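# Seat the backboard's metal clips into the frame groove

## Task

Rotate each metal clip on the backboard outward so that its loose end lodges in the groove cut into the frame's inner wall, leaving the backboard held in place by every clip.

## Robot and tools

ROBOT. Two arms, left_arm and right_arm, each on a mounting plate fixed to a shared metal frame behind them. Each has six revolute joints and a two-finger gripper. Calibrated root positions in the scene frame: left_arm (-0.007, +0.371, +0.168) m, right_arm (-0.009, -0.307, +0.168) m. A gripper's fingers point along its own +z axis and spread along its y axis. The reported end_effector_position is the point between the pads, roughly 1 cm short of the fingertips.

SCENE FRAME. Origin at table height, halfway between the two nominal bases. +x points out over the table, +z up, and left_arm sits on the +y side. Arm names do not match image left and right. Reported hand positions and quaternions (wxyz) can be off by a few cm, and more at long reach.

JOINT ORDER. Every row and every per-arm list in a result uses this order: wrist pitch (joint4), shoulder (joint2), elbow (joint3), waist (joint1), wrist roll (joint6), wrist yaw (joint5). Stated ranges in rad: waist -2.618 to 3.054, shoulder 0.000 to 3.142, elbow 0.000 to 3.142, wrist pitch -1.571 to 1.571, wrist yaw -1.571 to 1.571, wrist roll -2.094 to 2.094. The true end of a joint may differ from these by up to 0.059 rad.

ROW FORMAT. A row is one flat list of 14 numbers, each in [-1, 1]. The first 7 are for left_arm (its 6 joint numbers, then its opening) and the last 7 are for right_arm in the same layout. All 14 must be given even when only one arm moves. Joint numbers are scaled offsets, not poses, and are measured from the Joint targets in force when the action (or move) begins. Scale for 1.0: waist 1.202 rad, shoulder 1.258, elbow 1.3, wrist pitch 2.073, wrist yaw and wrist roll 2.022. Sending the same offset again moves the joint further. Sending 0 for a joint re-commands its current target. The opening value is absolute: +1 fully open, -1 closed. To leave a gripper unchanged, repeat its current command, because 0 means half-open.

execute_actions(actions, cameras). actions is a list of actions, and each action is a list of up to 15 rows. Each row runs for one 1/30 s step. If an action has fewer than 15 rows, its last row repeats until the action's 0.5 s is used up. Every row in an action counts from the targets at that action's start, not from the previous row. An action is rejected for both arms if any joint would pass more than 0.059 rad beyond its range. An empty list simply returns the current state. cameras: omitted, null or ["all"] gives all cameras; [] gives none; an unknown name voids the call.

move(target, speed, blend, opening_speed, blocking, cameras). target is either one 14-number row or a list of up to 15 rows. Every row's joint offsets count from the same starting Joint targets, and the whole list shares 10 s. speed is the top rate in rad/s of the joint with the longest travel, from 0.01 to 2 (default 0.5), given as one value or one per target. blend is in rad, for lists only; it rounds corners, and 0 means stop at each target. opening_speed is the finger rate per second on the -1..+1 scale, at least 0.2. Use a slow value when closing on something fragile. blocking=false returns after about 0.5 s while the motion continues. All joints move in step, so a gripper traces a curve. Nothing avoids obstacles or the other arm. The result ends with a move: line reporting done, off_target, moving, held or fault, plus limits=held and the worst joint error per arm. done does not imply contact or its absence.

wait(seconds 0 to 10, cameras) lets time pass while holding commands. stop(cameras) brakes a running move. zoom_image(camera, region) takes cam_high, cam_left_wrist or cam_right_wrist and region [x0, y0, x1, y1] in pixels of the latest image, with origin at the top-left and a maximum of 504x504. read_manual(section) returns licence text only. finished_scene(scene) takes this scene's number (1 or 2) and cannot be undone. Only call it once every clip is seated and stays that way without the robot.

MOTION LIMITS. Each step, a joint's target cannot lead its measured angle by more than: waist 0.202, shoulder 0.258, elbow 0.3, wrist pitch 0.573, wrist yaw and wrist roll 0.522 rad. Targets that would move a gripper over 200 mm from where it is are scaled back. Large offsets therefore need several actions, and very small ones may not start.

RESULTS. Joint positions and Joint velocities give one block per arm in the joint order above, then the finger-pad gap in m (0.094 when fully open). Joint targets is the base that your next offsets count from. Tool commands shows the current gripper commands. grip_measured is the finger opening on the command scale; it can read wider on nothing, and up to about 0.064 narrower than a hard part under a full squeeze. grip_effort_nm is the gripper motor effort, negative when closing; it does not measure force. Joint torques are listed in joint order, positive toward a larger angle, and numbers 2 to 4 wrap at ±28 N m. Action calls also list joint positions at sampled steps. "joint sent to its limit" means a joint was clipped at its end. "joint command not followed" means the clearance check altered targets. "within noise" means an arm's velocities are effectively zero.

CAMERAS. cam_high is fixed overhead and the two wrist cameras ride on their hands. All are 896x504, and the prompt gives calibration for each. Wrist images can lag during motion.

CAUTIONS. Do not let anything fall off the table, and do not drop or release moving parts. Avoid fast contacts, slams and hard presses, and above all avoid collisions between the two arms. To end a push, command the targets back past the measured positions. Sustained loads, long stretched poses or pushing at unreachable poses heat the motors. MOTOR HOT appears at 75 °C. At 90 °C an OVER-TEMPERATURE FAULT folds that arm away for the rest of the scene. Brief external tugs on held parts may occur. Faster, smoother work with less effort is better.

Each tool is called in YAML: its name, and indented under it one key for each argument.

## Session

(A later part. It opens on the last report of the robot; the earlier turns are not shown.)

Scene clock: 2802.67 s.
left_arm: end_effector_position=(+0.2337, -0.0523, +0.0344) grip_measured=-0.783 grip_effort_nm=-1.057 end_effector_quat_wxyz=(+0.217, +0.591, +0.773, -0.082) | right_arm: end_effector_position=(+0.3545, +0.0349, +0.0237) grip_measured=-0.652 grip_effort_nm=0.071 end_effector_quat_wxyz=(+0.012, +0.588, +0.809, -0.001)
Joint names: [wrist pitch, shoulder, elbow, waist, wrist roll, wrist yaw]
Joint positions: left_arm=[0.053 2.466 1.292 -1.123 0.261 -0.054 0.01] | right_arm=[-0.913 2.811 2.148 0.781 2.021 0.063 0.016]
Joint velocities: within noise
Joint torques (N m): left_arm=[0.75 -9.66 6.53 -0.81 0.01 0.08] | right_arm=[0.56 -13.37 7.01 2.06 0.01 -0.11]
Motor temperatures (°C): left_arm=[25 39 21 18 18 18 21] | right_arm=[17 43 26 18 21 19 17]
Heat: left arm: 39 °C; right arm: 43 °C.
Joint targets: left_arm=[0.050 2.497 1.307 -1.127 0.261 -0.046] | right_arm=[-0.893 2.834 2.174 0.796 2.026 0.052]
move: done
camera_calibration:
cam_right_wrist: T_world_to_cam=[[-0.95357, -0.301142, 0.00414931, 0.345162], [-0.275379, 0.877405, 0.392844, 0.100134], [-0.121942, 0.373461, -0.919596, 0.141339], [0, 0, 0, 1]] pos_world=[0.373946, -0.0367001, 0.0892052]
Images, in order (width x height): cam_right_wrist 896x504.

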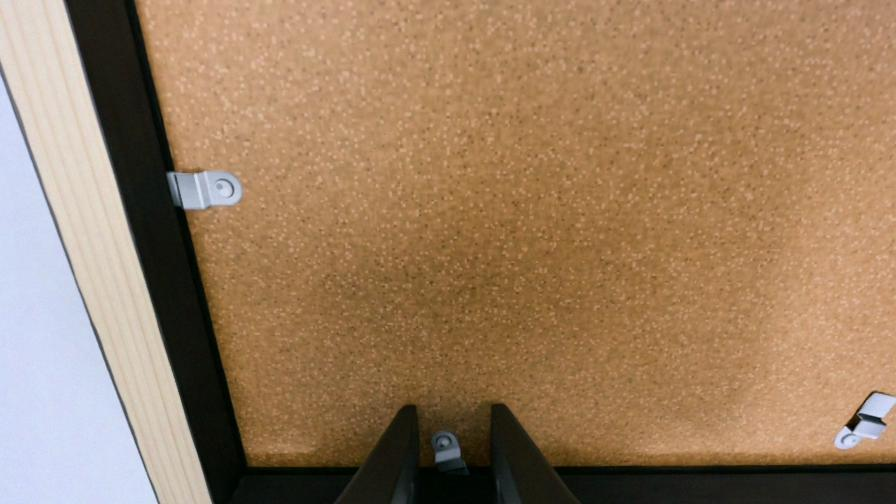

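move:
  target:
    - [0,0,0,0,0,0,-0.85,-0.0106,0.0,0,-0.021,0,0,-0.6]
    - [0,0,0,0,0,0,-0.85,-0.0106,0.0127,0.0154,-0.021,0,0,-0.6]
    - [0,0,0,0,0,0,-0.85,-0.0106,0.0127,0.0154,0.0017,0,0,-0.6]
  speed: 0.05
  opening_speed: 0.5
  cameras: ["cam_right_wrist"]

zoom_image:
  camera: "cam_right_wrist"
  region: [360, 390, 560, 504]

Scene clock: 2820.53 s.
left_arm: end_effector_position=(+0.2337, -0.0523, +0.0344) grip_measured=-0.783 grip_effort_nm=-1.057 end_effector_quat_wxyz=(+0.217, +0.591, +0.773, -0.082) | right_arm: end_effector_position=(+0.3569, +0.0358, +0.0236) grip_measured=-0.602 grip_effort_nm=0.061 end_effector_quat_wxyz=(+0.010, +0.589, +0.808, +0.000)
Joint names: [wrist pitch, shoulder, elbow, waist, wrist roll, wrist yaw]
Joint positions: left_arm=[0.053 2.466 1.292 -1.123 0.261 -0.054 0.01] | right_arm=[-0.921 2.821 2.169 0.778 2.021 0.06 0.019]
Joint velocities: within noise
Joint torques (N m): left_arm=[0.75 -9.59 6.5 -0.73 0.02 0.04] | right_arm=[0.43 -12.88 6.97 2.59 0.02 -0.09]
Motor temperatures (°C): left_arm=[25 39 21 18 18 18 21] | right_arm=[17 41 26 18 21 19 17]
Heat: left arm: 39 °C; right arm: 41 °C.
Joint targets: left_arm=[0.050 2.497 1.307 -1.127 0.261 -0.046] | right_arm=[-0.915 2.850 2.193 0.798 2.026 0.052]
move: done
camera_calibration:
cam_right_wrist: T_world_to_cam=[[-0.954508, -0.298167, 0.00339684, 0.34805], [-0.272517, 0.876906, 0.395943, 0.0989928], [-0.121036, 0.377005, -0.918269, 0.140664], [0, 0, 0, 1]] pos_world=[0.376219, -0.0360615, 0.0887895]
Images, in order (width x height): cam_right_wrist 896x504.

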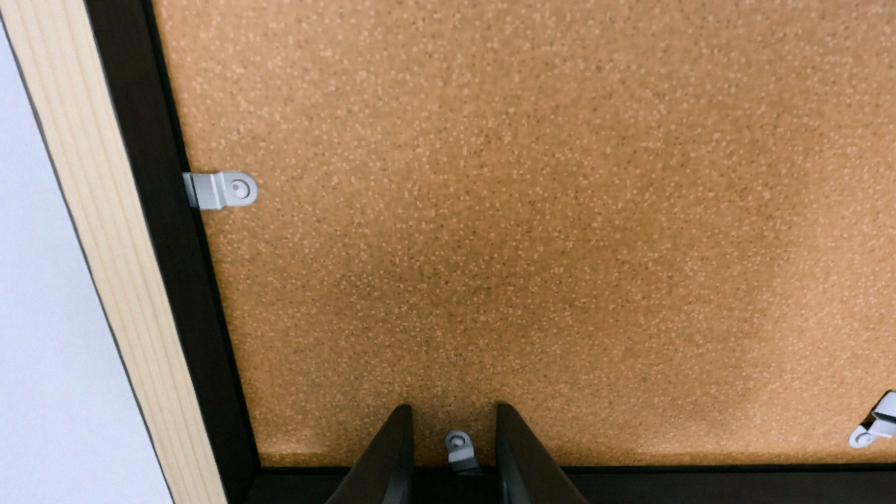

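Scaled by 2.520.

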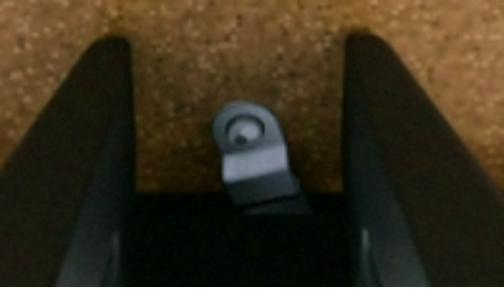

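move:
  target: [0,0,0,0,0,0,-0.85,0,0.0,0,0,0,0,-0.92]
  speed: 0.03
  opening_speed: 0.3
  cameras: ["cam_right_wrist"]

zoom_image:
  camera: "cam_right_wrist"
  region: [360, 390, 560, 504]

move:
  target: [0,0,0,0,0,0,-0.85,0,0.0,0,0,0,0,-0.65]
  speed: 0.03
  opening_speed: 0.5
  cameras: ["cam_right_wrist"]

zoom_image:
  camera: "cam_right_wrist"
  region: [360, 390, 560, 504]

Scene clock: 2828.20 s.
left_arm: end_effector_position=(+0.2337, -0.0523, +0.0344) grip_measured=-0.783 grip_effort_nm=-1.053 end_effector_quat_wxyz=(+0.217, +0.591, +0.773, -0.082) | right_arm: end_effector_position=(+0.3558, +0.0352, +0.0236) grip_measured=-0.917 grip_effort_nm=-0.217 end_effector_quat_wxyz=(+0.011, +0.588, +0.809, -0.003)
Joint names: [wrist pitch, shoulder, elbow, waist, wrist roll, wrist yaw]
Joint positions: left_arm=[0.053 2.466 1.292 -1.123 0.261 -0.054 0.01] | right_arm=[-0.927 2.821 2.169 0.779 2.021 0.061 0.004]
Joint velocities: within noise
Joint torques (N m): left_arm=[0.74 -9.52 6.61 -0.99 0.04 0.06] | right_arm=[0.47 -12.9 6.93 2.41 0.01 -0.11]
Motor temperatures (°C): left_arm=[25 39 21 18 18 18 21] | right_arm=[17 42 25 18 21 19 17]
Heat: left arm: 39 °C; right arm: 42 °C.
Joint targets: left_arm=[0.050 2.497 1.307 -1.127 0.261 -0.046] | right_arm=[-0.915 2.850 2.193 0.798 2.026 0.052]
move: done
camera_calibration:
cam_right_wrist: T_world_to_cam=[[-0.954087, -0.299433, 0.00763191, 0.346565], [-0.272507, 0.878307, 0.392832, 0.099211], [-0.12433, 0.372716, -0.919578, 0.142119], [0, 0, 0, 1]] pos_world=[0.375359, -0.0363347, 0.0890716]
Images, in order (width x height): cam_right_wrist 896x504.

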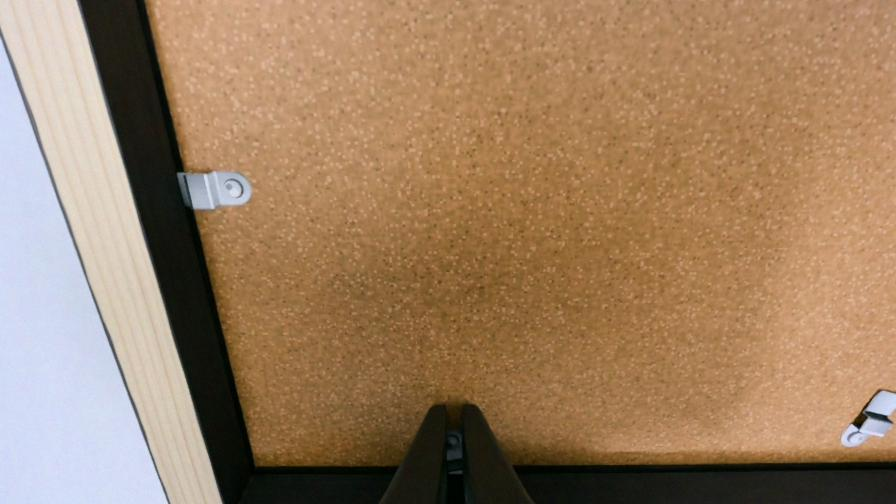

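Scaled by 2.520.

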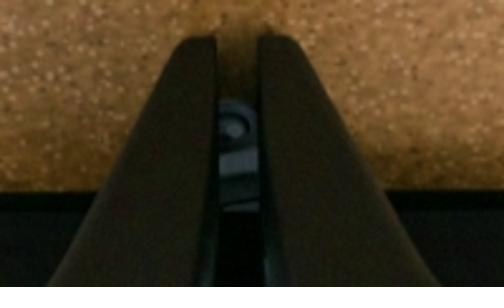

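Scene clock: 2828.97 s.
left_arm: end_effector_position=(+0.2337, -0.0523, +0.0344) grip_measured=-0.783 grip_effort_nm=-1.057 end_effector_quat_wxyz=(+0.217, +0.591, +0.773, -0.082) | right_arm: end_effector_position=(+0.3535, +0.0346, +0.0237) grip_measured=-0.652 grip_effort_nm=0.076 end_effector_quat_wxyz=(+0.010, +0.587, +0.809, -0.007)
Joint names: [wrist pitch, shoulder, elbow, waist, wrist roll, wrist yaw]
Joint positions: left_arm=[0.053 2.466 1.292 -1.123 0.261 -0.054 0.01] | right_arm=[-0.935 2.821 2.169 0.782 2.021 0.061 0.016]
Joint velocities: within noise
Joint torques (N m): left_arm=[0.76 -9.54 6.54 -0.85 0.01 0.1] | right_arm=[0.56 -12.89 6.94 2.19 0.02 -0.11]
Motor temperatures (°C): left_arm=[25 39 21 18 18 18 21] | right_arm=[17 42 25 18 21 19 17]
Heat: left arm: 39 °C; right arm: 42 °C.
Joint targets: left_arm=[0.050 2.497 1.307 -1.127 0.261 -0.046] | right_arm=[-0.915 2.850 2.193 0.798 2.026 0.052]
move: done
camera_calibration:
cam_right_wrist: T_world_to_cam=[[-0.953232, -0.301864, 0.0150647, 0.343818], [-0.272469, 0.879841, 0.38941, 0.0991108], [-0.130803, 0.367093, -0.920941, 0.14463], [0, 0, 0, 1]] pos_world=[0.373661, -0.0365077, 0.0894211]
Images, in order (width x height): cam_right_wrist 896x504.

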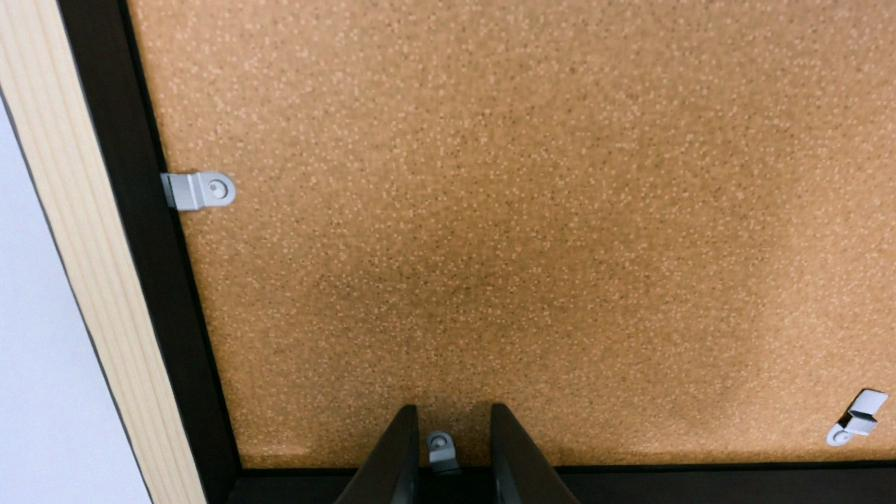

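Scaled by 2.520.

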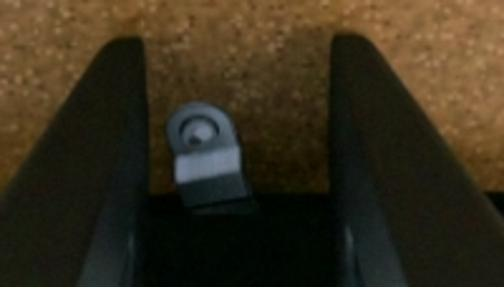

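move:
  target:
    - [0,0,0,0,0,0,-0.85,0,0.0,0,-0.027,0.0,0,-0.6]
    - [0,0,0,0,0,0,-0.85,0,0.0,0,-0.027,0.032,0,-0.6]
    - [0,0,0,0,0,0,-0.85,0,0.0,0,0.0017,0.032,0,-0.6]
  speed: 0.05
  opening_speed: 0.5
  cameras: ["cam_right_wrist"]

zoom_image:
  camera: "cam_right_wrist"
  region: [360, 390, 560, 504]

Scene clock: 2852.97 s.
left_arm: end_effector_position=(+0.2337, -0.0523, +0.0344) grip_measured=-0.783 grip_effort_nm=-1.057 end_effector_quat_wxyz=(+0.217, +0.591, +0.773, -0.082) | right_arm: end_effector_position=(+0.3547, +0.0350, +0.0236) grip_measured=-0.602 grip_effort_nm=0.056 end_effector_quat_wxyz=(+0.010, +0.610, +0.792, -0.004)
Joint names: [wrist pitch, shoulder, elbow, waist, wrist roll, wrist yaw]
Joint positions: left_arm=[0.053 2.466 1.292 -1.123 0.261 -0.054 0.01] | right_arm=[-0.93 2.821 2.169 0.78 2.075 0.06 0.019]
Joint velocities: within noise
Joint torques (N m): left_arm=[0.75 -9.58 6.49 -0.75 0 0.06] | right_arm=[0.52 -12.92 6.94 2.63 0.07 -0.09]
Motor temperatures (°C): left_arm=[25 39 21 18 18 18 21] | right_arm=[17 42 25 18 21 19 17]
Heat: left arm: 39 °C; right arm: 42 °C.
Joint targets: left_arm=[0.050 2.497 1.307 -1.127 0.261 -0.046] | right_arm=[-0.915 2.850 2.193 0.800 2.084 0.052]
joint sent to its limit (right arm) — the wrist roll, upper limit.
move: done; joint sent to its limit at target 2
camera_calibration:
cam_right_wrist: T_world_to_cam=[[-0.968743, -0.24785, 0.0104017, 0.348793], [-0.224018, 0.892065, 0.392474, 0.0814381], [-0.106554, 0.377876, -0.919704, 0.1356], [0, 0, 0, 1]] pos_world=[0.370583, -0.0374397, 0.0891217]
Images, in order (width x height): cam_right_wrist 896x504.

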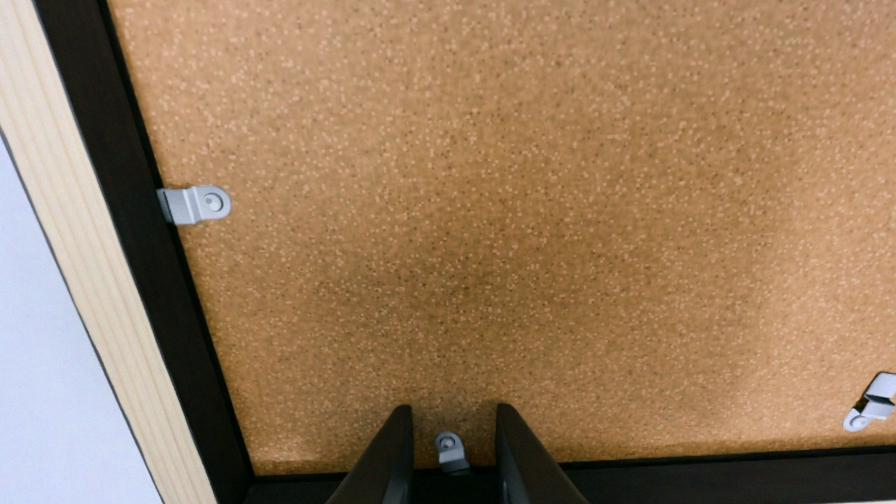

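Scaled by 2.520.

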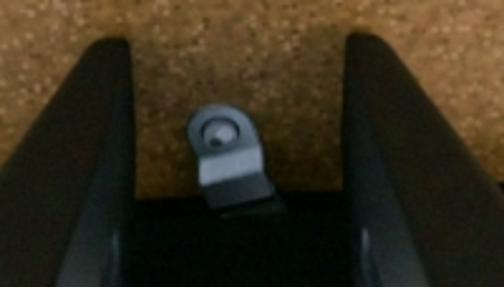

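move:
  target: [0,0,0,0,0,0,-0.85,0,0.0,0,0,0,0,-0.95]
  speed: 0.03
  opening_speed: 0.3
  cameras: []

move:
  target: [0,0,0,0,0,0,-0.85,0,0.0,0,0,0,0,-1]
  speed: 0.03
  opening_speed: 0.3
  cameras: []

move:
  target: [0,0,0,0,0,0,-0.85,0,0.0,0,0,0,0,-0.65]
  speed: 0.03
  opening_speed: 0.5
  cameras: ["cam_right_wrist"]

zoom_image:
  camera: "cam_right_wrist"
  region: [360, 390, 560, 504]

Scene clock: 2861.33 s.
left_arm: end_effector_position=(+0.2337, -0.0523, +0.0344) grip_measured=-0.783 grip_effort_nm=-1.067 end_effector_quat_wxyz=(+0.217, +0.591, +0.773, -0.082) | right_arm: end_effector_position=(+0.3552, +0.0353, +0.0237) grip_measured=-0.945 grip_effort_nm=-0.335 end_effector_quat_wxyz=(+0.012, +0.610, +0.792, -0.003)
Joint names: [wrist pitch, shoulder, elbow, waist, wrist roll, wrist yaw]
Joint positions: left_arm=[0.053 2.466 1.292 -1.123 0.261 -0.054 0.01] | right_arm=[-0.928 2.821 2.169 0.781 2.076 0.064 0.003]
Joint velocities: within noise
Joint torques (N m): left_arm=[0.74 -9.61 6.75 -0.83 0.02 0.08] | right_arm=[0.51 -12.92 6.94 2.47 0.03 -0.11]
Motor temperatures (°C): left_arm=[25 39 21 18 18 18 21] | right_arm=[17 42 25 18 21 19 17]
Heat: left arm: 39 °C; right arm: 42 °C.
Joint targets: left_arm=[0.050 2.497 1.307 -1.127 0.261 -0.046] | right_arm=[-0.915 2.850 2.193 0.800 2.084 0.052]
move: done
No camera images: "cameras" was empty.

Scene clock: 2862.03 s.
left_arm: end_effector_position=(+0.2337, -0.0523, +0.0344) grip_measured=-0.783 grip_effort_nm=-1.053 end_effector_quat_wxyz=(+0.217, +0.591, +0.773, -0.082) | right_arm: end_effector_position=(+0.3561, +0.0355, +0.0242) grip_measured=-0.993 grip_effort_nm=-0.408 end_effector_quat_wxyz=(+0.013, +0.610, +0.792, -0.002)
Joint names: [wrist pitch, shoulder, elbow, waist, wrist roll, wrist yaw]
Joint positions: left_arm=[0.053 2.466 1.292 -1.123 0.261 -0.054 0.01] | right_arm=[-0.928 2.821 2.172 0.781 2.077 0.066 0]
Joint velocities: within noise
Joint torques (N m): left_arm=[0.76 -9.5 6.52 -0.77 0.02 0.09] | right_arm=[0.49 -12.92 6.76 2.48 0.05 -0.14]
Motor temperatures (°C): left_arm=[25 39 21 18 18 18 21] | right_arm=[17 42 25 18 21 19 17]
Heat: left arm: 39 °C; right arm: 42 °C.
Joint targets: left_arm=[0.050 2.497 1.307 -1.127 0.260 -0.046] | right_arm=[-0.915 2.850 2.193 0.800 2.084 0.052]
move: done
No camera images: "cameras" was empty.

Scene clock: 2862.93 s.
left_arm: end_effector_position=(+0.2337, -0.0523, +0.0344) grip_measured=-0.783 grip_effort_nm=-1.053 end_effector_quat_wxyz=(+0.217, +0.590, +0.773, -0.083) | right_arm: end_effector_position=(+0.3614, +0.0380, +0.0247) grip_measured=-0.652 grip_effort_nm=0.081 end_effector_quat_wxyz=(+0.020, +0.611, +0.792, +0.008)
Joint names: [wrist pitch, shoulder, elbow, waist, wrist roll, wrist yaw]
Joint positions: left_arm=[0.053 2.466 1.292 -1.123 0.258 -0.054 0.01] | right_arm=[-0.908 2.821 2.173 0.781 2.078 0.077 0.016]
Joint velocities: within noise
Joint torques (N m): left_arm=[0.73 -9.43 6.5 -0.76 0.05 0.1] | right_arm=[0.34 -12.96 6.71 2.47 0.04 -0.25]
Motor temperatures (°C): left_arm=[25 39 21 18 18 18 21] | right_arm=[17 42 25 18 21 19 17]
Heat: left arm: 39 °C; right arm: 42 °C.
Joint targets: left_arm=[0.050 2.497 1.307 -1.127 0.261 -0.046] | right_arm=[-0.915 2.850 2.194 0.800 2.084 0.052]
move: done
camera_calibration:
cam_right_wrist: T_world_to_cam=[[-0.969154, -0.245574, -0.0208394, 0.356848], [-0.23397, 0.890185, 0.390932, 0.0835447], [-0.0774517, 0.383749, -0.920184, 0.125402], [0, 0, 0, 1]] pos_world=[0.375101, -0.0348607, 0.0901693]
Images, in order (width x height): cam_right_wrist 896x504.

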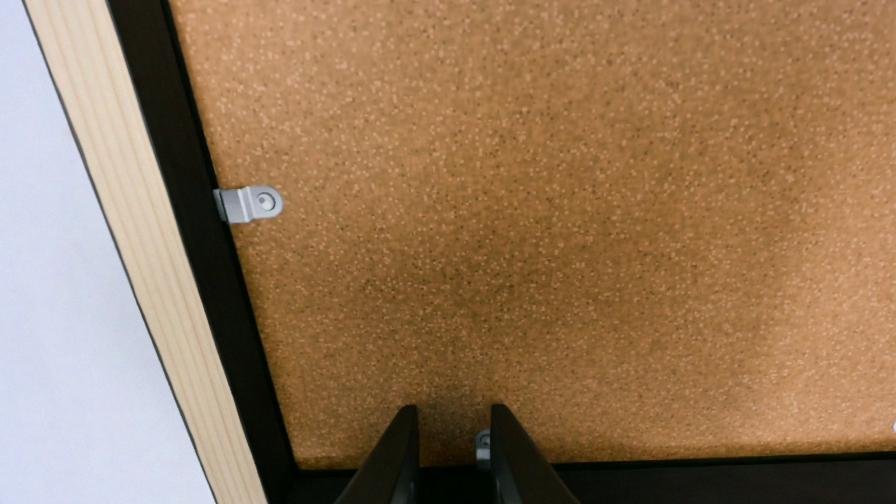

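Scaled by 2.520.

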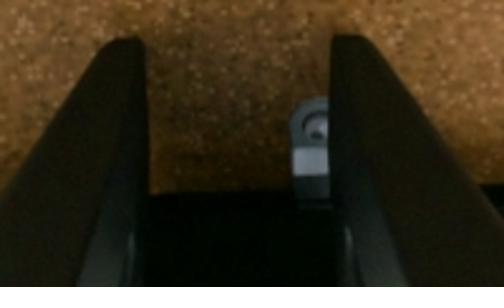

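move:
  target:
    - [0,0,0,0,0,0,-0.85,-0.02,-0.0827,0,-0.01,0.0,0,-0.65]
    - [0,0,0,0,0,0,-0.85,-0.02,-0.0827,0,-0.085,0.0,0,-0.65]
  speed: [0.1,0.2]
  cameras: ["cam_right_wrist"]

Scene clock: 2869.13 s.
left_arm: end_effector_position=(+0.2337, -0.0523, +0.0344) grip_measured=-0.783 grip_effort_nm=-1.062 end_effector_quat_wxyz=(+0.217, +0.590, +0.773, -0.083) | right_arm: end_effector_position=(+0.3889, +0.0062, +0.0387) grip_measured=-0.652 grip_effort_nm=0.061 end_effector_quat_wxyz=(+0.009, +0.646, +0.763, +0.008)
Joint names: [wrist pitch, shoulder, elbow, waist, wrist roll, wrist yaw]
Joint positions: left_arm=[0.053 2.466 1.292 -1.123 0.258 -0.054 0.01] | right_arm=[-0.939 2.788 2.173 0.691 2.078 0.054 0.016]
Joint velocities: within noise
Joint torques (N m): left_arm=[0.71 -9.5 6.28 -0.83 0.03 0.07] | right_arm=[0.21 -19.63 6.76 1.26 0.04 -0.03]
Motor temperatures (°C): left_arm=[25 39 21 18 18 18 21] | right_arm=[17 43 25 18 21 19 17]
Heat: left arm: 39 °C; right arm: 43 °C.
Joint targets: left_arm=[0.050 2.497 1.307 -1.127 0.261 -0.046] | right_arm=[-0.956 2.746 2.194 0.698 2.084 0.052]
move: off_target (right_arm); right_arm: the shoulder is farthest, 0.042 rad from its target
camera_calibration:
cam_right_wrist: T_world_to_cam=[[-0.987463, -0.157654, -0.00790973, 0.382079], [-0.147073, 0.900681, 0.408832, 0.0782378], [-0.0573298, 0.40487, -0.912575, 0.144453], [0, 0, 0, 1]] pos_world=[0.397077, -0.0687157, 0.10286]
Images, in order (width x height): cam_right_wrist 896x504.

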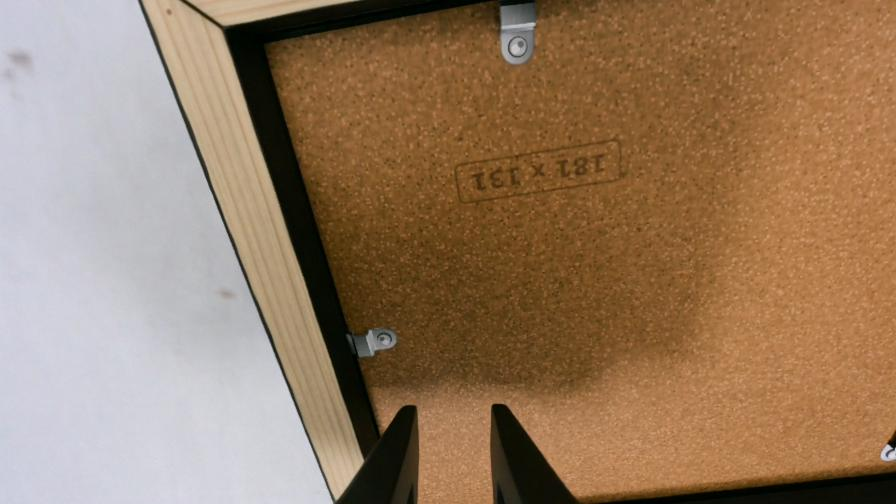

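move:
  target:
    - [0,0,0,0,0,0,-0.85,-0.0724,-0.1192,0,0,0.0,0,-0.65]
  speed: [0.4]
  cameras: ["cam_right_wrist"]

Scene clock: 2873.43 s.
left_arm: end_effector_position=(+0.2337, -0.0523, +0.0344) grip_measured=-0.783 grip_effort_nm=-1.048 end_effector_quat_wxyz=(+0.217, +0.590, +0.773, -0.083) | right_arm: end_effector_position=(+0.3900, +0.0028, +0.1209) grip_measured=-0.652 grip_effort_nm=0.061 end_effector_quat_wxyz=(+0.011, +0.646, +0.763, +0.019)
Joint names: [wrist pitch, shoulder, elbow, waist, wrist roll, wrist yaw]
Joint positions: left_arm=[0.053 2.466 1.292 -1.123 0.258 -0.054 0.01] | right_arm=[-1.089 2.619 2.176 0.691 2.078 0.054 0.016]
Joint velocities: within noise
Joint torques (N m): left_arm=[0.77 -9.55 6.49 -0.8 0.09 0.07] | right_arm=[0.27 -17.28 6.75 1.28 0.03 -0.03]
Motor temperatures (°C): left_arm=[25 39 21 18 18 18 21] | right_arm=[17 44 26 18 21 19 17]
Heat: left arm: 39 °C; right arm: 44 °C.
Joint targets: left_arm=[0.050 2.497 1.307 -1.127 0.261 -0.046] | right_arm=[-1.107 2.596 2.194 0.698 2.084 0.052]
move: done
camera_calibration:
cam_right_wrist: T_world_to_cam=[[-0.987293, -0.15652, -0.0274614, 0.385566], [-0.153538, 0.895004, 0.4188, 0.0491366], [-0.0409723, 0.417694, -0.907663, 0.213837], [0, 0, 0, 1]] pos_world=[0.396972, -0.0729474, 0.184102]
Images, in order (width x height): cam_right_wrist 896x504.

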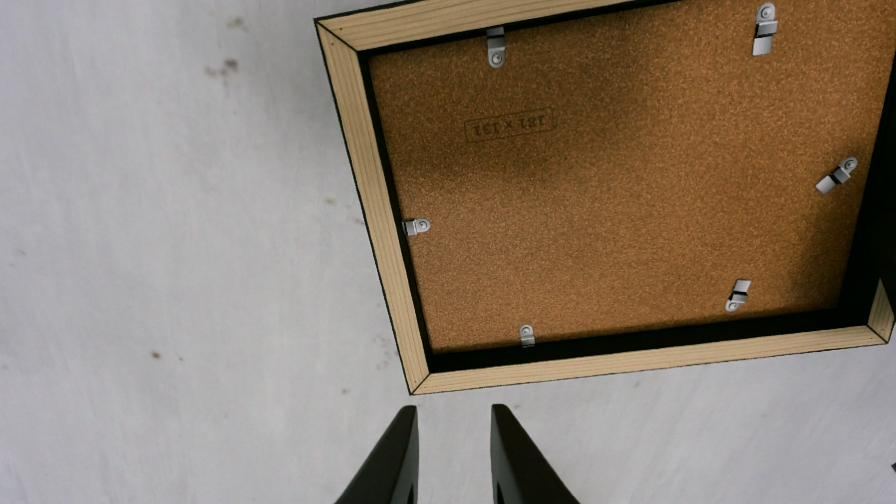

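zoom_image:
  camera: "cam_right_wrist"
  region: [470, 290, 590, 380]

zoom_image:
  camera: "cam_right_wrist"
  region: [670, 0, 896, 350]

Scaled by 4.200.

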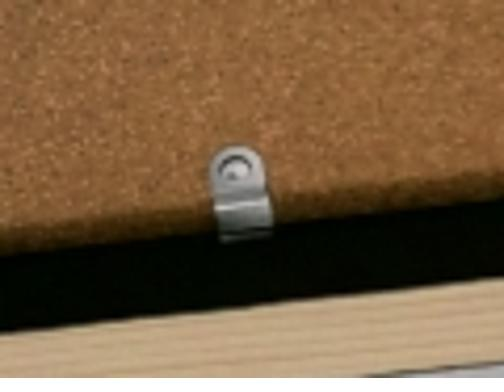

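Scaled by 1.440.

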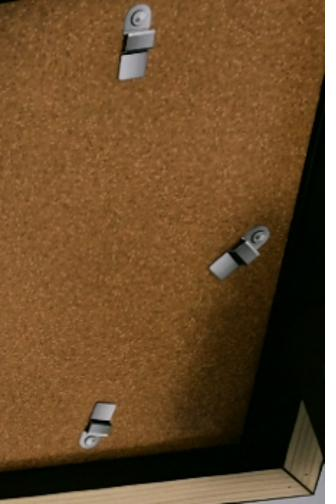

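move:
  target: [0,0,0,0,0,0,-0.85,-0.04,0.05,0.08,-0.05,-1.0,0,-0.6]
  speed: 1.0
  cameras: []

move:
  target: [0,0,0,0,0,0,-0.85,-0.0381,0.0605,0.1038,-0.0573,-0.6914,0,-0.6]
  speed: 0.8
  cameras: ["cam_right_wrist","cam_high"]

Scene clock: 3004.07 s.
left_arm: end_effector_position=(+0.2337, -0.0523, +0.0344) grip_measured=-0.783 grip_effort_nm=-1.057 end_effector_quat_wxyz=(+0.217, +0.590, +0.773, -0.083) | right_arm: end_effector_position=(+0.4039, -0.0171, +0.1311) grip_measured=-0.602 grip_effort_nm=0.061 end_effector_quat_wxyz=(+0.009, -0.275, +0.961, -0.004)
Joint names: [wrist pitch, shoulder, elbow, waist, wrist roll, wrist yaw]
Joint positions: left_arm=[0.053 2.466 1.292 -1.123 0.258 -0.054 0.01] | right_arm=[-1.181 2.642 2.266 0.644 0.07 0.054 0.019]
Joint velocities: within noise
Joint torques (N m): left_arm=[0.74 -9.57 6.5 -0.81 0.05 0.13] | right_arm=[0.31 -13.67 7.84 0.1 -0.11 -0.04]
Motor temperatures (°C): left_arm=[25 39 21 18 18 18 21] | right_arm=[17 50 26 18 21 19 17]
Heat: left arm: 39 °C; right arm: 50 °C.
Joint targets: left_arm=[0.050 2.497 1.307 -1.127 0.261 -0.046] | right_arm=[-1.190 2.659 2.298 0.637 0.062 0.052]
move: done
No camera images: "cameras" was empty.

Scene clock: 3006.70 s.
left_arm: end_effector_position=(+0.2337, -0.0523, +0.0344) grip_measured=-0.783 grip_effort_nm=-1.057 end_effector_quat_wxyz=(+0.217, +0.590, +0.773, -0.083) | right_arm: end_effector_position=(+0.4287, -0.0428, +0.1270) grip_measured=-0.602 grip_effort_nm=0.061 end_effector_quat_wxyz=(+0.004, +0.809, -0.588, +0.006)
Joint names: [wrist pitch, shoulder, elbow, waist, wrist roll, wrist yaw]
Joint positions: left_arm=[0.053 2.466 1.292 -1.123 0.258 -0.054 0.01] | right_arm=[-1.256 2.717 2.401 0.574 -1.328 0.054 0.019]
Joint velocities: within noise
Joint torques (N m): left_arm=[0.74 -9.43 6.56 -0.87 0.05 0.07] | right_arm=[0.22 -13.96 7.73 0.18 -0.11 -0.04]
Motor temperatures (°C): left_arm=[25 39 21 18 18 18 21] | right_arm=[17 49 26 18 21 19 17]
Heat: left arm: 39 °C; right arm: 49 °C.
Joint targets: left_arm=[0.050 2.497 1.307 -1.127 0.261 -0.046] | right_arm=[-1.269 2.735 2.432 0.569 -1.336 0.052]
move: done
camera_calibration:
cam_right_wrist: T_world_to_cam=[[0.953225, 0.301795, 0.0167836, -0.40114], [0.266543, -0.86547, 0.424166, -0.16273], [0.142537, -0.399852, -0.905429, 0.126124], [0, 0, 0, 1]] pos_world=[0.407774, 0.0306553, 0.189953]
Images, in order (width x height): cam_high 896x504, cam_right_wrist 896x504.

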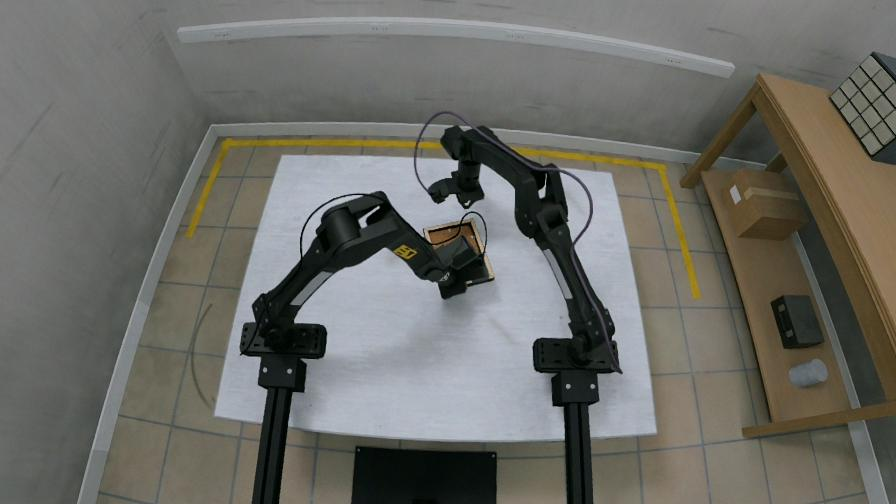

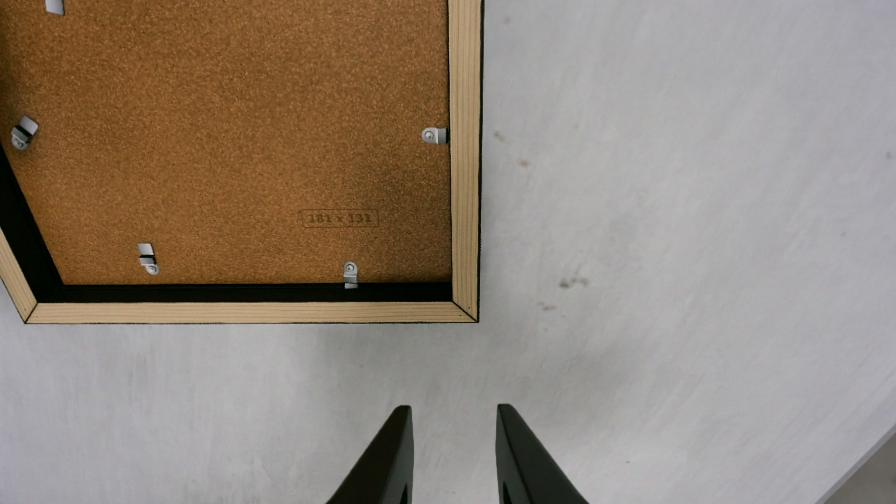

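move:
  target: [0,0,0,0,0,0,-0.85,0.0912,0.1105,-0.0546,0,0,0,-0.6]
  speed: 0.2
  cameras: ["cam_right_wrist"]

Scene clock: 3027.03 s.
left_arm: end_effector_position=(+0.2337, -0.0523, +0.0344) grip_measured=-0.783 grip_effort_nm=-1.057 end_effector_quat_wxyz=(+0.217, +0.590, +0.773, -0.083) | right_arm: end_effector_position=(+0.4299, -0.0382, +0.0462) grip_measured=-0.602 grip_effort_nm=0.061 end_effector_quat_wxyz=(+0.008, +0.810, -0.587, +0.004)
Joint names: [wrist pitch, shoulder, elbow, waist, wrist roll, wrist yaw]
Joint positions: left_arm=[0.053 2.466 1.292 -1.123 0.258 -0.054 0.01] | right_arm=[-1.087 2.864 2.37 0.574 -1.329 0.054 0.019]
Joint velocities: within noise
Joint torques (N m): left_arm=[0.75 -9.52 6.6 -0.75 0.03 0.1] | right_arm=[0.4 -15.01 4.81 0.16 -0.1 -0.03]
Motor temperatures (°C): left_arm=[25 39 21 18 18 18 21] | right_arm=[17 43 27 18 21 19 17]
Heat: left arm: 39 °C; right arm: 43 °C.
Joint targets: left_arm=[0.050 2.497 1.307 -1.127 0.261 -0.046] | right_arm=[-1.079 2.874 2.362 0.569 -1.336 0.052]
move: done
camera_calibration:
cam_right_wrist: T_world_to_cam=[[0.95286, 0.303326, 0.00716449, -0.401576], [0.271459, -0.862825, 0.426431, -0.126947], [0.135529, -0.404384, -0.904492, 0.057359], [0, 0, 0, 1]] pos_world=[0.409333, 0.0354703, 0.108892]
Images, in order (width x height): cam_right_wrist 896x504.

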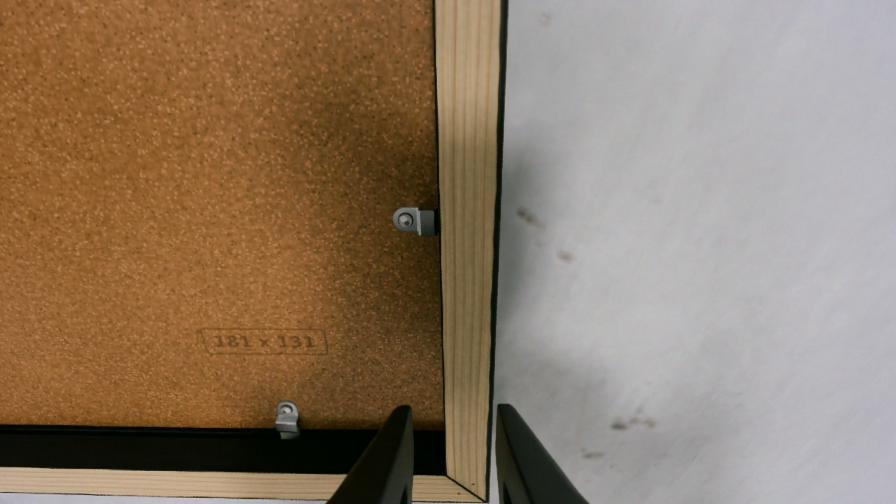

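move:
  target:
    - [0,0,0,0,0,0,-0.85,0.0053,0,0,0,0,0,-0.55]
    - [0,0,0,0,0,0,-0.85,0.0222,0.035,0,0,0,0,-0.55]
  speed: 0.07
  cameras: ["cam_right_wrist"]

Scene clock: 3044.17 s.
left_arm: end_effector_position=(+0.2337, -0.0523, +0.0344) grip_measured=-0.783 grip_effort_nm=-1.057 end_effector_quat_wxyz=(+0.217, +0.590, +0.773, -0.083) | right_arm: end_effector_position=(+0.4311, -0.0366, +0.0272) grip_measured=-0.552 grip_effort_nm=0.066 end_effector_quat_wxyz=(+0.005, +0.810, -0.587, +0.006)
Joint names: [wrist pitch, shoulder, elbow, waist, wrist roll, wrist yaw]
Joint positions: left_arm=[0.053 2.466 1.292 -1.123 0.258 -0.054 0.01] | right_arm=[-1.041 2.902 2.37 0.574 -1.329 0.054 0.021]
Joint velocities: within noise
Joint torques (N m): left_arm=[0.74 -9.69 6.57 -0.65 0.02 0.1] | right_arm=[0.46 -14.5 4.78 0.17 -0.1 -0.03]
Motor temperatures (°C): left_arm=[25 39 21 18 18 18 21] | right_arm=[17 43 26 18 21 19 17]
Heat: left arm: 39 °C; right arm: 43 °C.
Joint targets: left_arm=[0.050 2.497 1.307 -1.127 0.261 -0.046] | right_arm=[-1.033 2.918 2.362 0.569 -1.336 0.052]
move: done
camera_calibration:
cam_right_wrist: T_world_to_cam=[[0.952882, 0.302975, 0.0149208, -0.403358], [0.268292, -0.864713, 0.424606, -0.116396], [0.141547, -0.400596, -0.905255, 0.0382413], [0, 0, 0, 1]] pos_world=[0.410168, 0.0368776, 0.090059]
Images, in order (width x height): cam_right_wrist 896x504.

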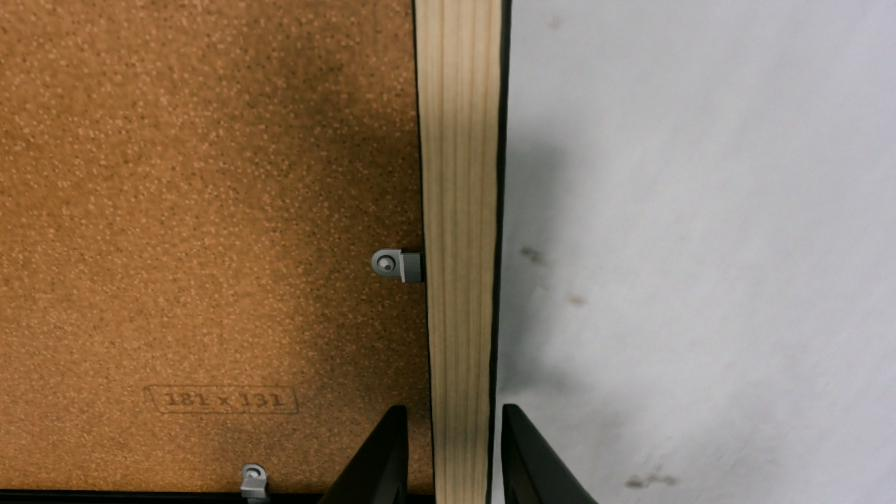

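move:
  target: [0,0,0,0,0,0,-0.85,0,0,0,0,0,0,-0.87]
  opening_speed: 0.3
  cameras: ["cam_right_wrist"]

move:
  target: [0,0,0,0,0,0,-0.6,0,0,0,0,0,0,-0.87]
  opening_speed: 0.3
  cameras: ["cam_left_wrist"]

Scene clock: 3050.03 s.
left_arm: end_effector_position=(+0.2337, -0.0523, +0.0344) grip_measured=-0.783 grip_effort_nm=-1.057 end_effector_quat_wxyz=(+0.217, +0.590, +0.773, -0.083) | right_arm: end_effector_position=(+0.4323, -0.0358, +0.0272) grip_measured=-0.779 grip_effort_nm=-1.057 end_effector_quat_wxyz=(+0.002, +0.810, -0.587, +0.007)
Joint names: [wrist pitch, shoulder, elbow, waist, wrist roll, wrist yaw]
Joint positions: left_arm=[0.053 2.466 1.292 -1.123 0.258 -0.054 0.01] | right_arm=[-1.035 2.902 2.37 0.574 -1.329 0.054 0.01]
Joint velocities: within noise
Joint torques (N m): left_arm=[0.74 -9.62 6.61 -0.84 0.05 0.07] | right_arm=[0.38 -14.52 4.79 0.2 -0.11 -0.03]
Motor temperatures (°C): left_arm=[25 39 21 18 18 18 21] | right_arm=[17 42 25 18 21 19 17]
Heat: left arm: 39 °C; right arm: 42 °C.
Joint targets: left_arm=[0.050 2.497 1.307 -1.127 0.261 -0.046] | right_arm=[-1.034 2.918 2.362 0.569 -1.336 0.052]
move: done
camera_calibration:
cam_right_wrist: T_world_to_cam=[[0.95275, 0.303067, 0.0204549, -0.404825], [0.26637, -0.865954, 0.423286, -0.115245], [0.145997, -0.397837, -0.905765, 0.0365574], [0, 0, 0, 1]] pos_world=[0.411058, 0.0374362, 0.0901747]
Images, in order (width x height): cam_right_wrist 896x504.

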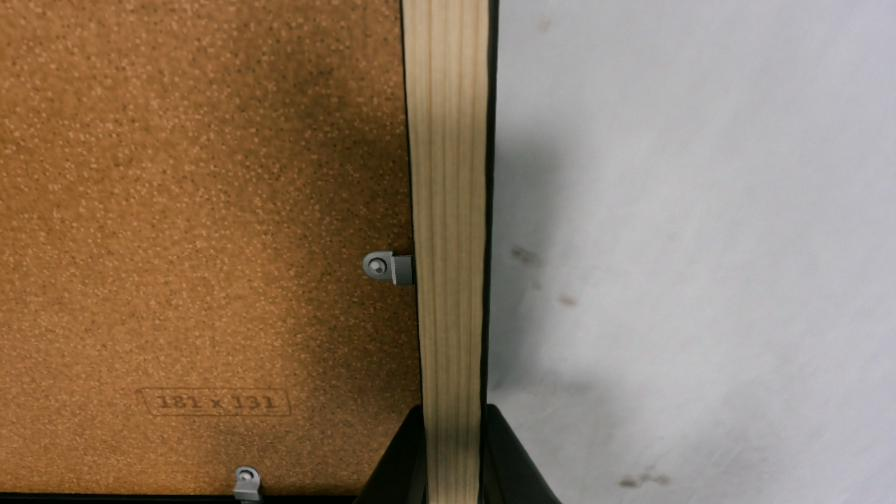

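Scene clock: 3051.07 s.
left_arm: end_effector_position=(+0.2337, -0.0523, +0.0344) grip_measured=-0.602 grip_effort_nm=0.076 end_effector_quat_wxyz=(+0.217, +0.590, +0.774, -0.083) | right_arm: end_effector_position=(+0.4323, -0.0358, +0.0272) grip_measured=-0.780 grip_effort_nm=-1.077 end_effector_quat_wxyz=(+0.002, +0.810, -0.587, +0.007)
Joint names: [wrist pitch, shoulder, elbow, waist, wrist roll, wrist yaw]
Joint positions: left_arm=[0.053 2.466 1.292 -1.123 0.258 -0.054 0.019] | right_arm=[-1.035 2.902 2.37 0.574 -1.329 0.054 0.01]
Joint velocities: within noise
Joint torques (N m): left_arm=[0.76 -9.62 6.67 -0.84 0.09 0.06] | right_arm=[0.38 -14.5 4.78 0.2 -0.11 -0.03]
Motor temperatures (°C): left_arm=[25 39 21 18 18 18 21] | right_arm=[17 42 25 18 21 19 17]
Heat: left arm: 39 °C; right arm: 42 °C.
Joint targets: left_arm=[0.050 2.497 1.307 -1.127 0.261 -0.046] | right_arm=[-1.034 2.918 2.362 0.569 -1.336 0.052]
move: done
camera_calibration:
cam_left_wrist: T_world_to_cam=[[-0.94549, -0.283529, -0.160188, 0.216771], [-0.284093, 0.958591, -0.0198589, 0.155933], [0.159185, 0.0267318, -0.986887, 0.0822676], [0, 0, 0, 1]] pos_world=[0.236158, -0.0902141, 0.119009]
Images, in order (width x height): cam_left_wrist 896x504.

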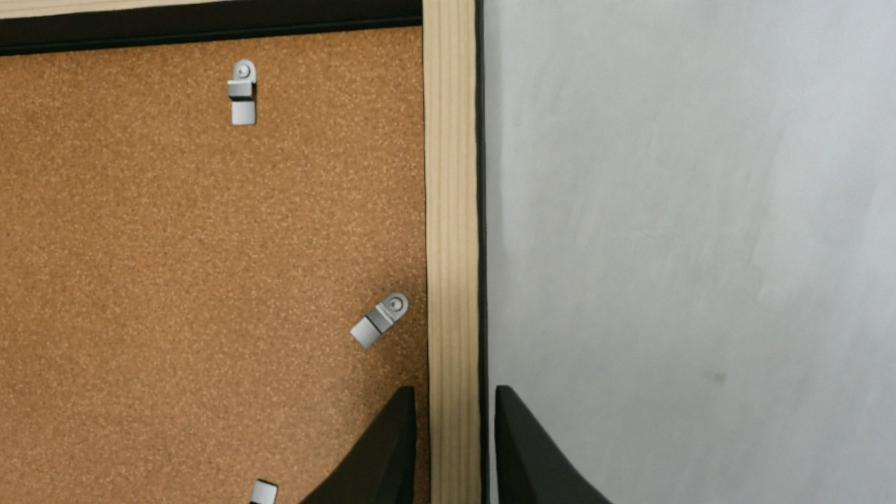

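move:
  target:
    - [0,-0.10,-0.104,0,0,0,-0.6,0,0,0,0,0,0,-0.87]
    - [0,-0.32,-0.45,0.25,0,0,-0.6,0,0,0,0,0,0,-0.87]
  speed: 0.6
  blend: 0.03
  cameras: ["cam_high"]

Scene clock: 3104.27 s.
left_arm: end_effector_position=(+0.2257, +0.1530, +0.0425) grip_measured=-0.602 grip_effort_nm=0.051 end_effector_quat_wxyz=(+0.118, +0.483, +0.867, -0.024) | right_arm: end_effector_position=(+0.4318, -0.0360, +0.0272) grip_measured=-0.780 grip_effort_nm=-1.072 end_effector_quat_wxyz=(+0.003, +0.809, -0.587, +0.006)
Joint names: [wrist pitch, shoulder, elbow, waist, wrist roll, wrist yaw]
Joint positions: left_arm=[0.053 2.118 0.728 -0.827 0.258 -0.053 0.019] | right_arm=[-1.037 2.902 2.37 0.574 -1.329 0.053 0.01]
Joint velocities: within noise
Joint torques (N m): left_arm=[0.4 -10.33 2.95 -0.34 0.06 0.05] | right_arm=[0.4 -14.5 4.77 0.13 -0.11 -0.01]
Motor temperatures (°C): left_arm=[25 39 21 18 18 18 19] | right_arm=[17 40 25 18 21 19 19]
Heat: left arm: 39 °C; right arm: 40 °C.
Joint targets: left_arm=[0.050 2.094 0.722 -0.827 0.261 -0.046] | right_arm=[-1.033 2.918 2.362 0.569 -1.336 0.052]
move: done
Images, in order (width x height): cam_high 896x504.

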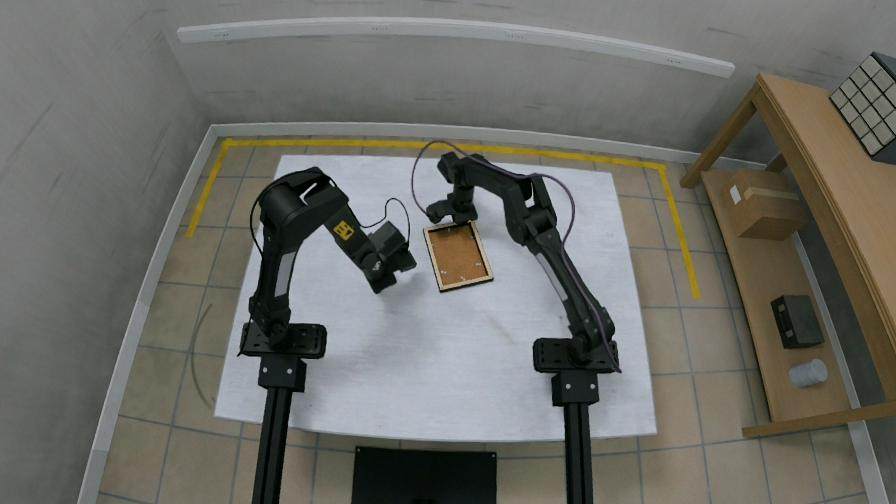

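move:
  target:
    - [0,-0.06,0,0,0,0,-0.6,0.0422,-0.104,-0.1333,-0.0283,0.092,0,-0.87]
    - [0,-0.12,0,0,0,0,-0.6,0.0812,-0.1654,-0.2549,-0.0507,0.1795,0,-0.87]
    - [0,-0.16,0,0,0,0,-0.6,0.1193,-0.2249,-0.3733,-0.0691,0.269,0,-0.87]
  speed: 0.3
  blend: 0.05

Scene clock: 3159.43 s.
left_arm: end_effector_position=(+0.2584, +0.1248, +0.1078) grip_measured=-0.602 grip_effort_nm=0.056 end_effector_quat_wxyz=(+0.215, +0.471, +0.854, -0.049) | right_arm: end_effector_position=(+0.4075, -0.0957, +0.0254) grip_measured=-0.780 grip_effort_nm=-1.082 end_effector_quat_wxyz=(-0.010, -0.601, +0.799, -0.005)
Joint names: [wrist pitch, shoulder, elbow, waist, wrist roll, wrist yaw]
Joint positions: left_arm=[0.053 1.915 0.728 -0.827 0.258 -0.053 0.019] | right_arm=[-0.803 2.672 1.89 0.493 -0.813 0.052 0.01]
Joint velocities: within noise
Joint torques (N m): left_arm=[0.69 -9.68 4.63 -0.17 0.06 0.09] | right_arm=[0.51 -18.07 3.92 -0.06 0.19 -0.02]
Motor temperatures (°C): left_arm=[24 40 19 18 18 18 18] | right_arm=[17 41 25 18 21 19 20]
Heat: left arm: 40 °C; right arm: 41 °C.
Joint targets: left_arm=[0.050 1.893 0.722 -0.827 0.261 -0.046] | right_arm=[-0.786 2.635 1.876 0.485 -0.792 0.052]
move: off_target (right_arm); right_arm: the shoulder is farthest, 0.037 rad from its target
camera_calibration:
cam_left_wrist: T_world_to_cam=[[-0.825813, -0.543582, -0.150171, 0.30263], [-0.550227, 0.835009, 0.00325525, 0.0763939], [0.123625, 0.0853163, -0.988655, 0.148175], [0, 0, 0, 1]] pos_world=[0.273631, 0.0880728, 0.191691]
cam_right_wrist: T_world_to_cam=[[0.958605, -0.28451, 0.0114286, -0.421351], [-0.261432, -0.863526, 0.431248, 0.0553912], [-0.112826, -0.416385, -0.902161, 0.118354], [0, 0, 0, 1]] pos_world=[0.431744, -0.0227661, 0.0877025]

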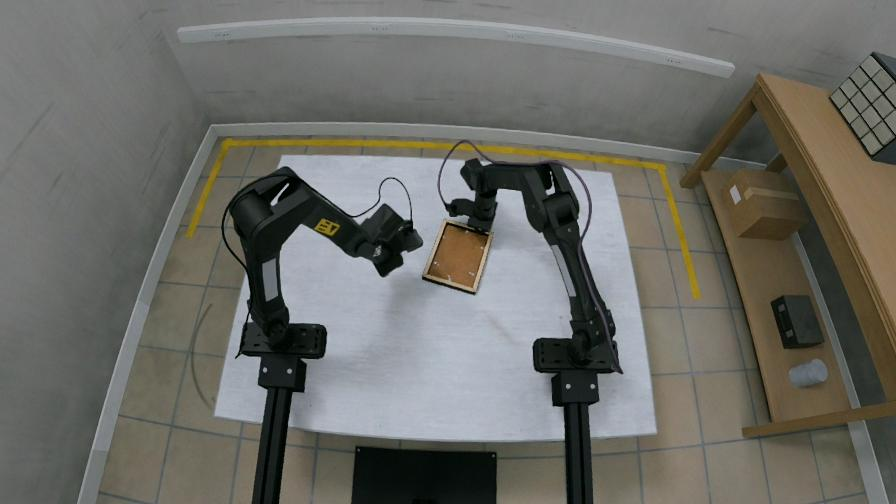

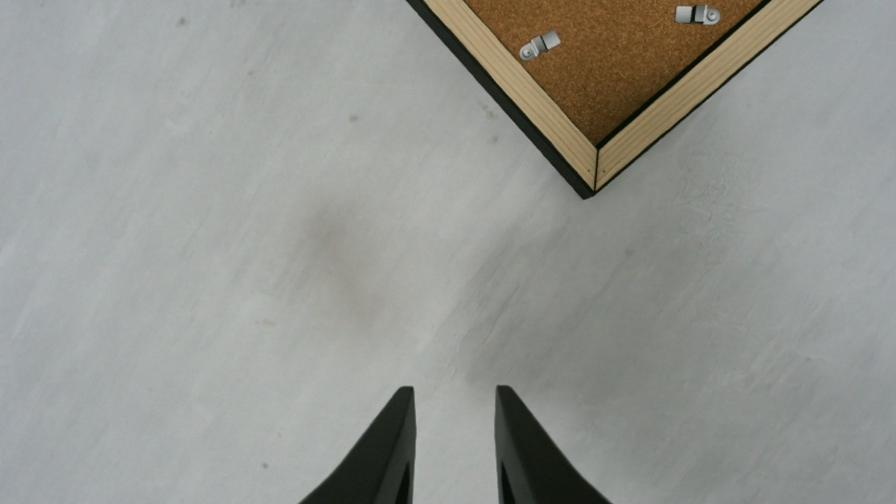

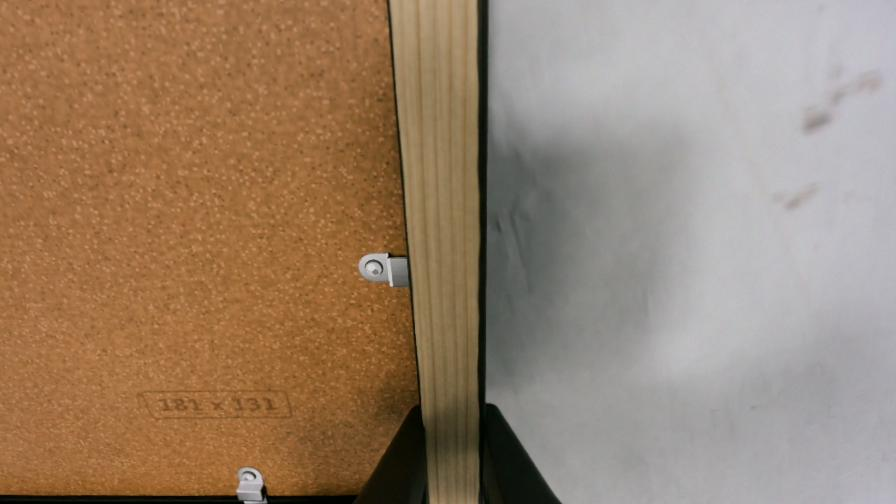

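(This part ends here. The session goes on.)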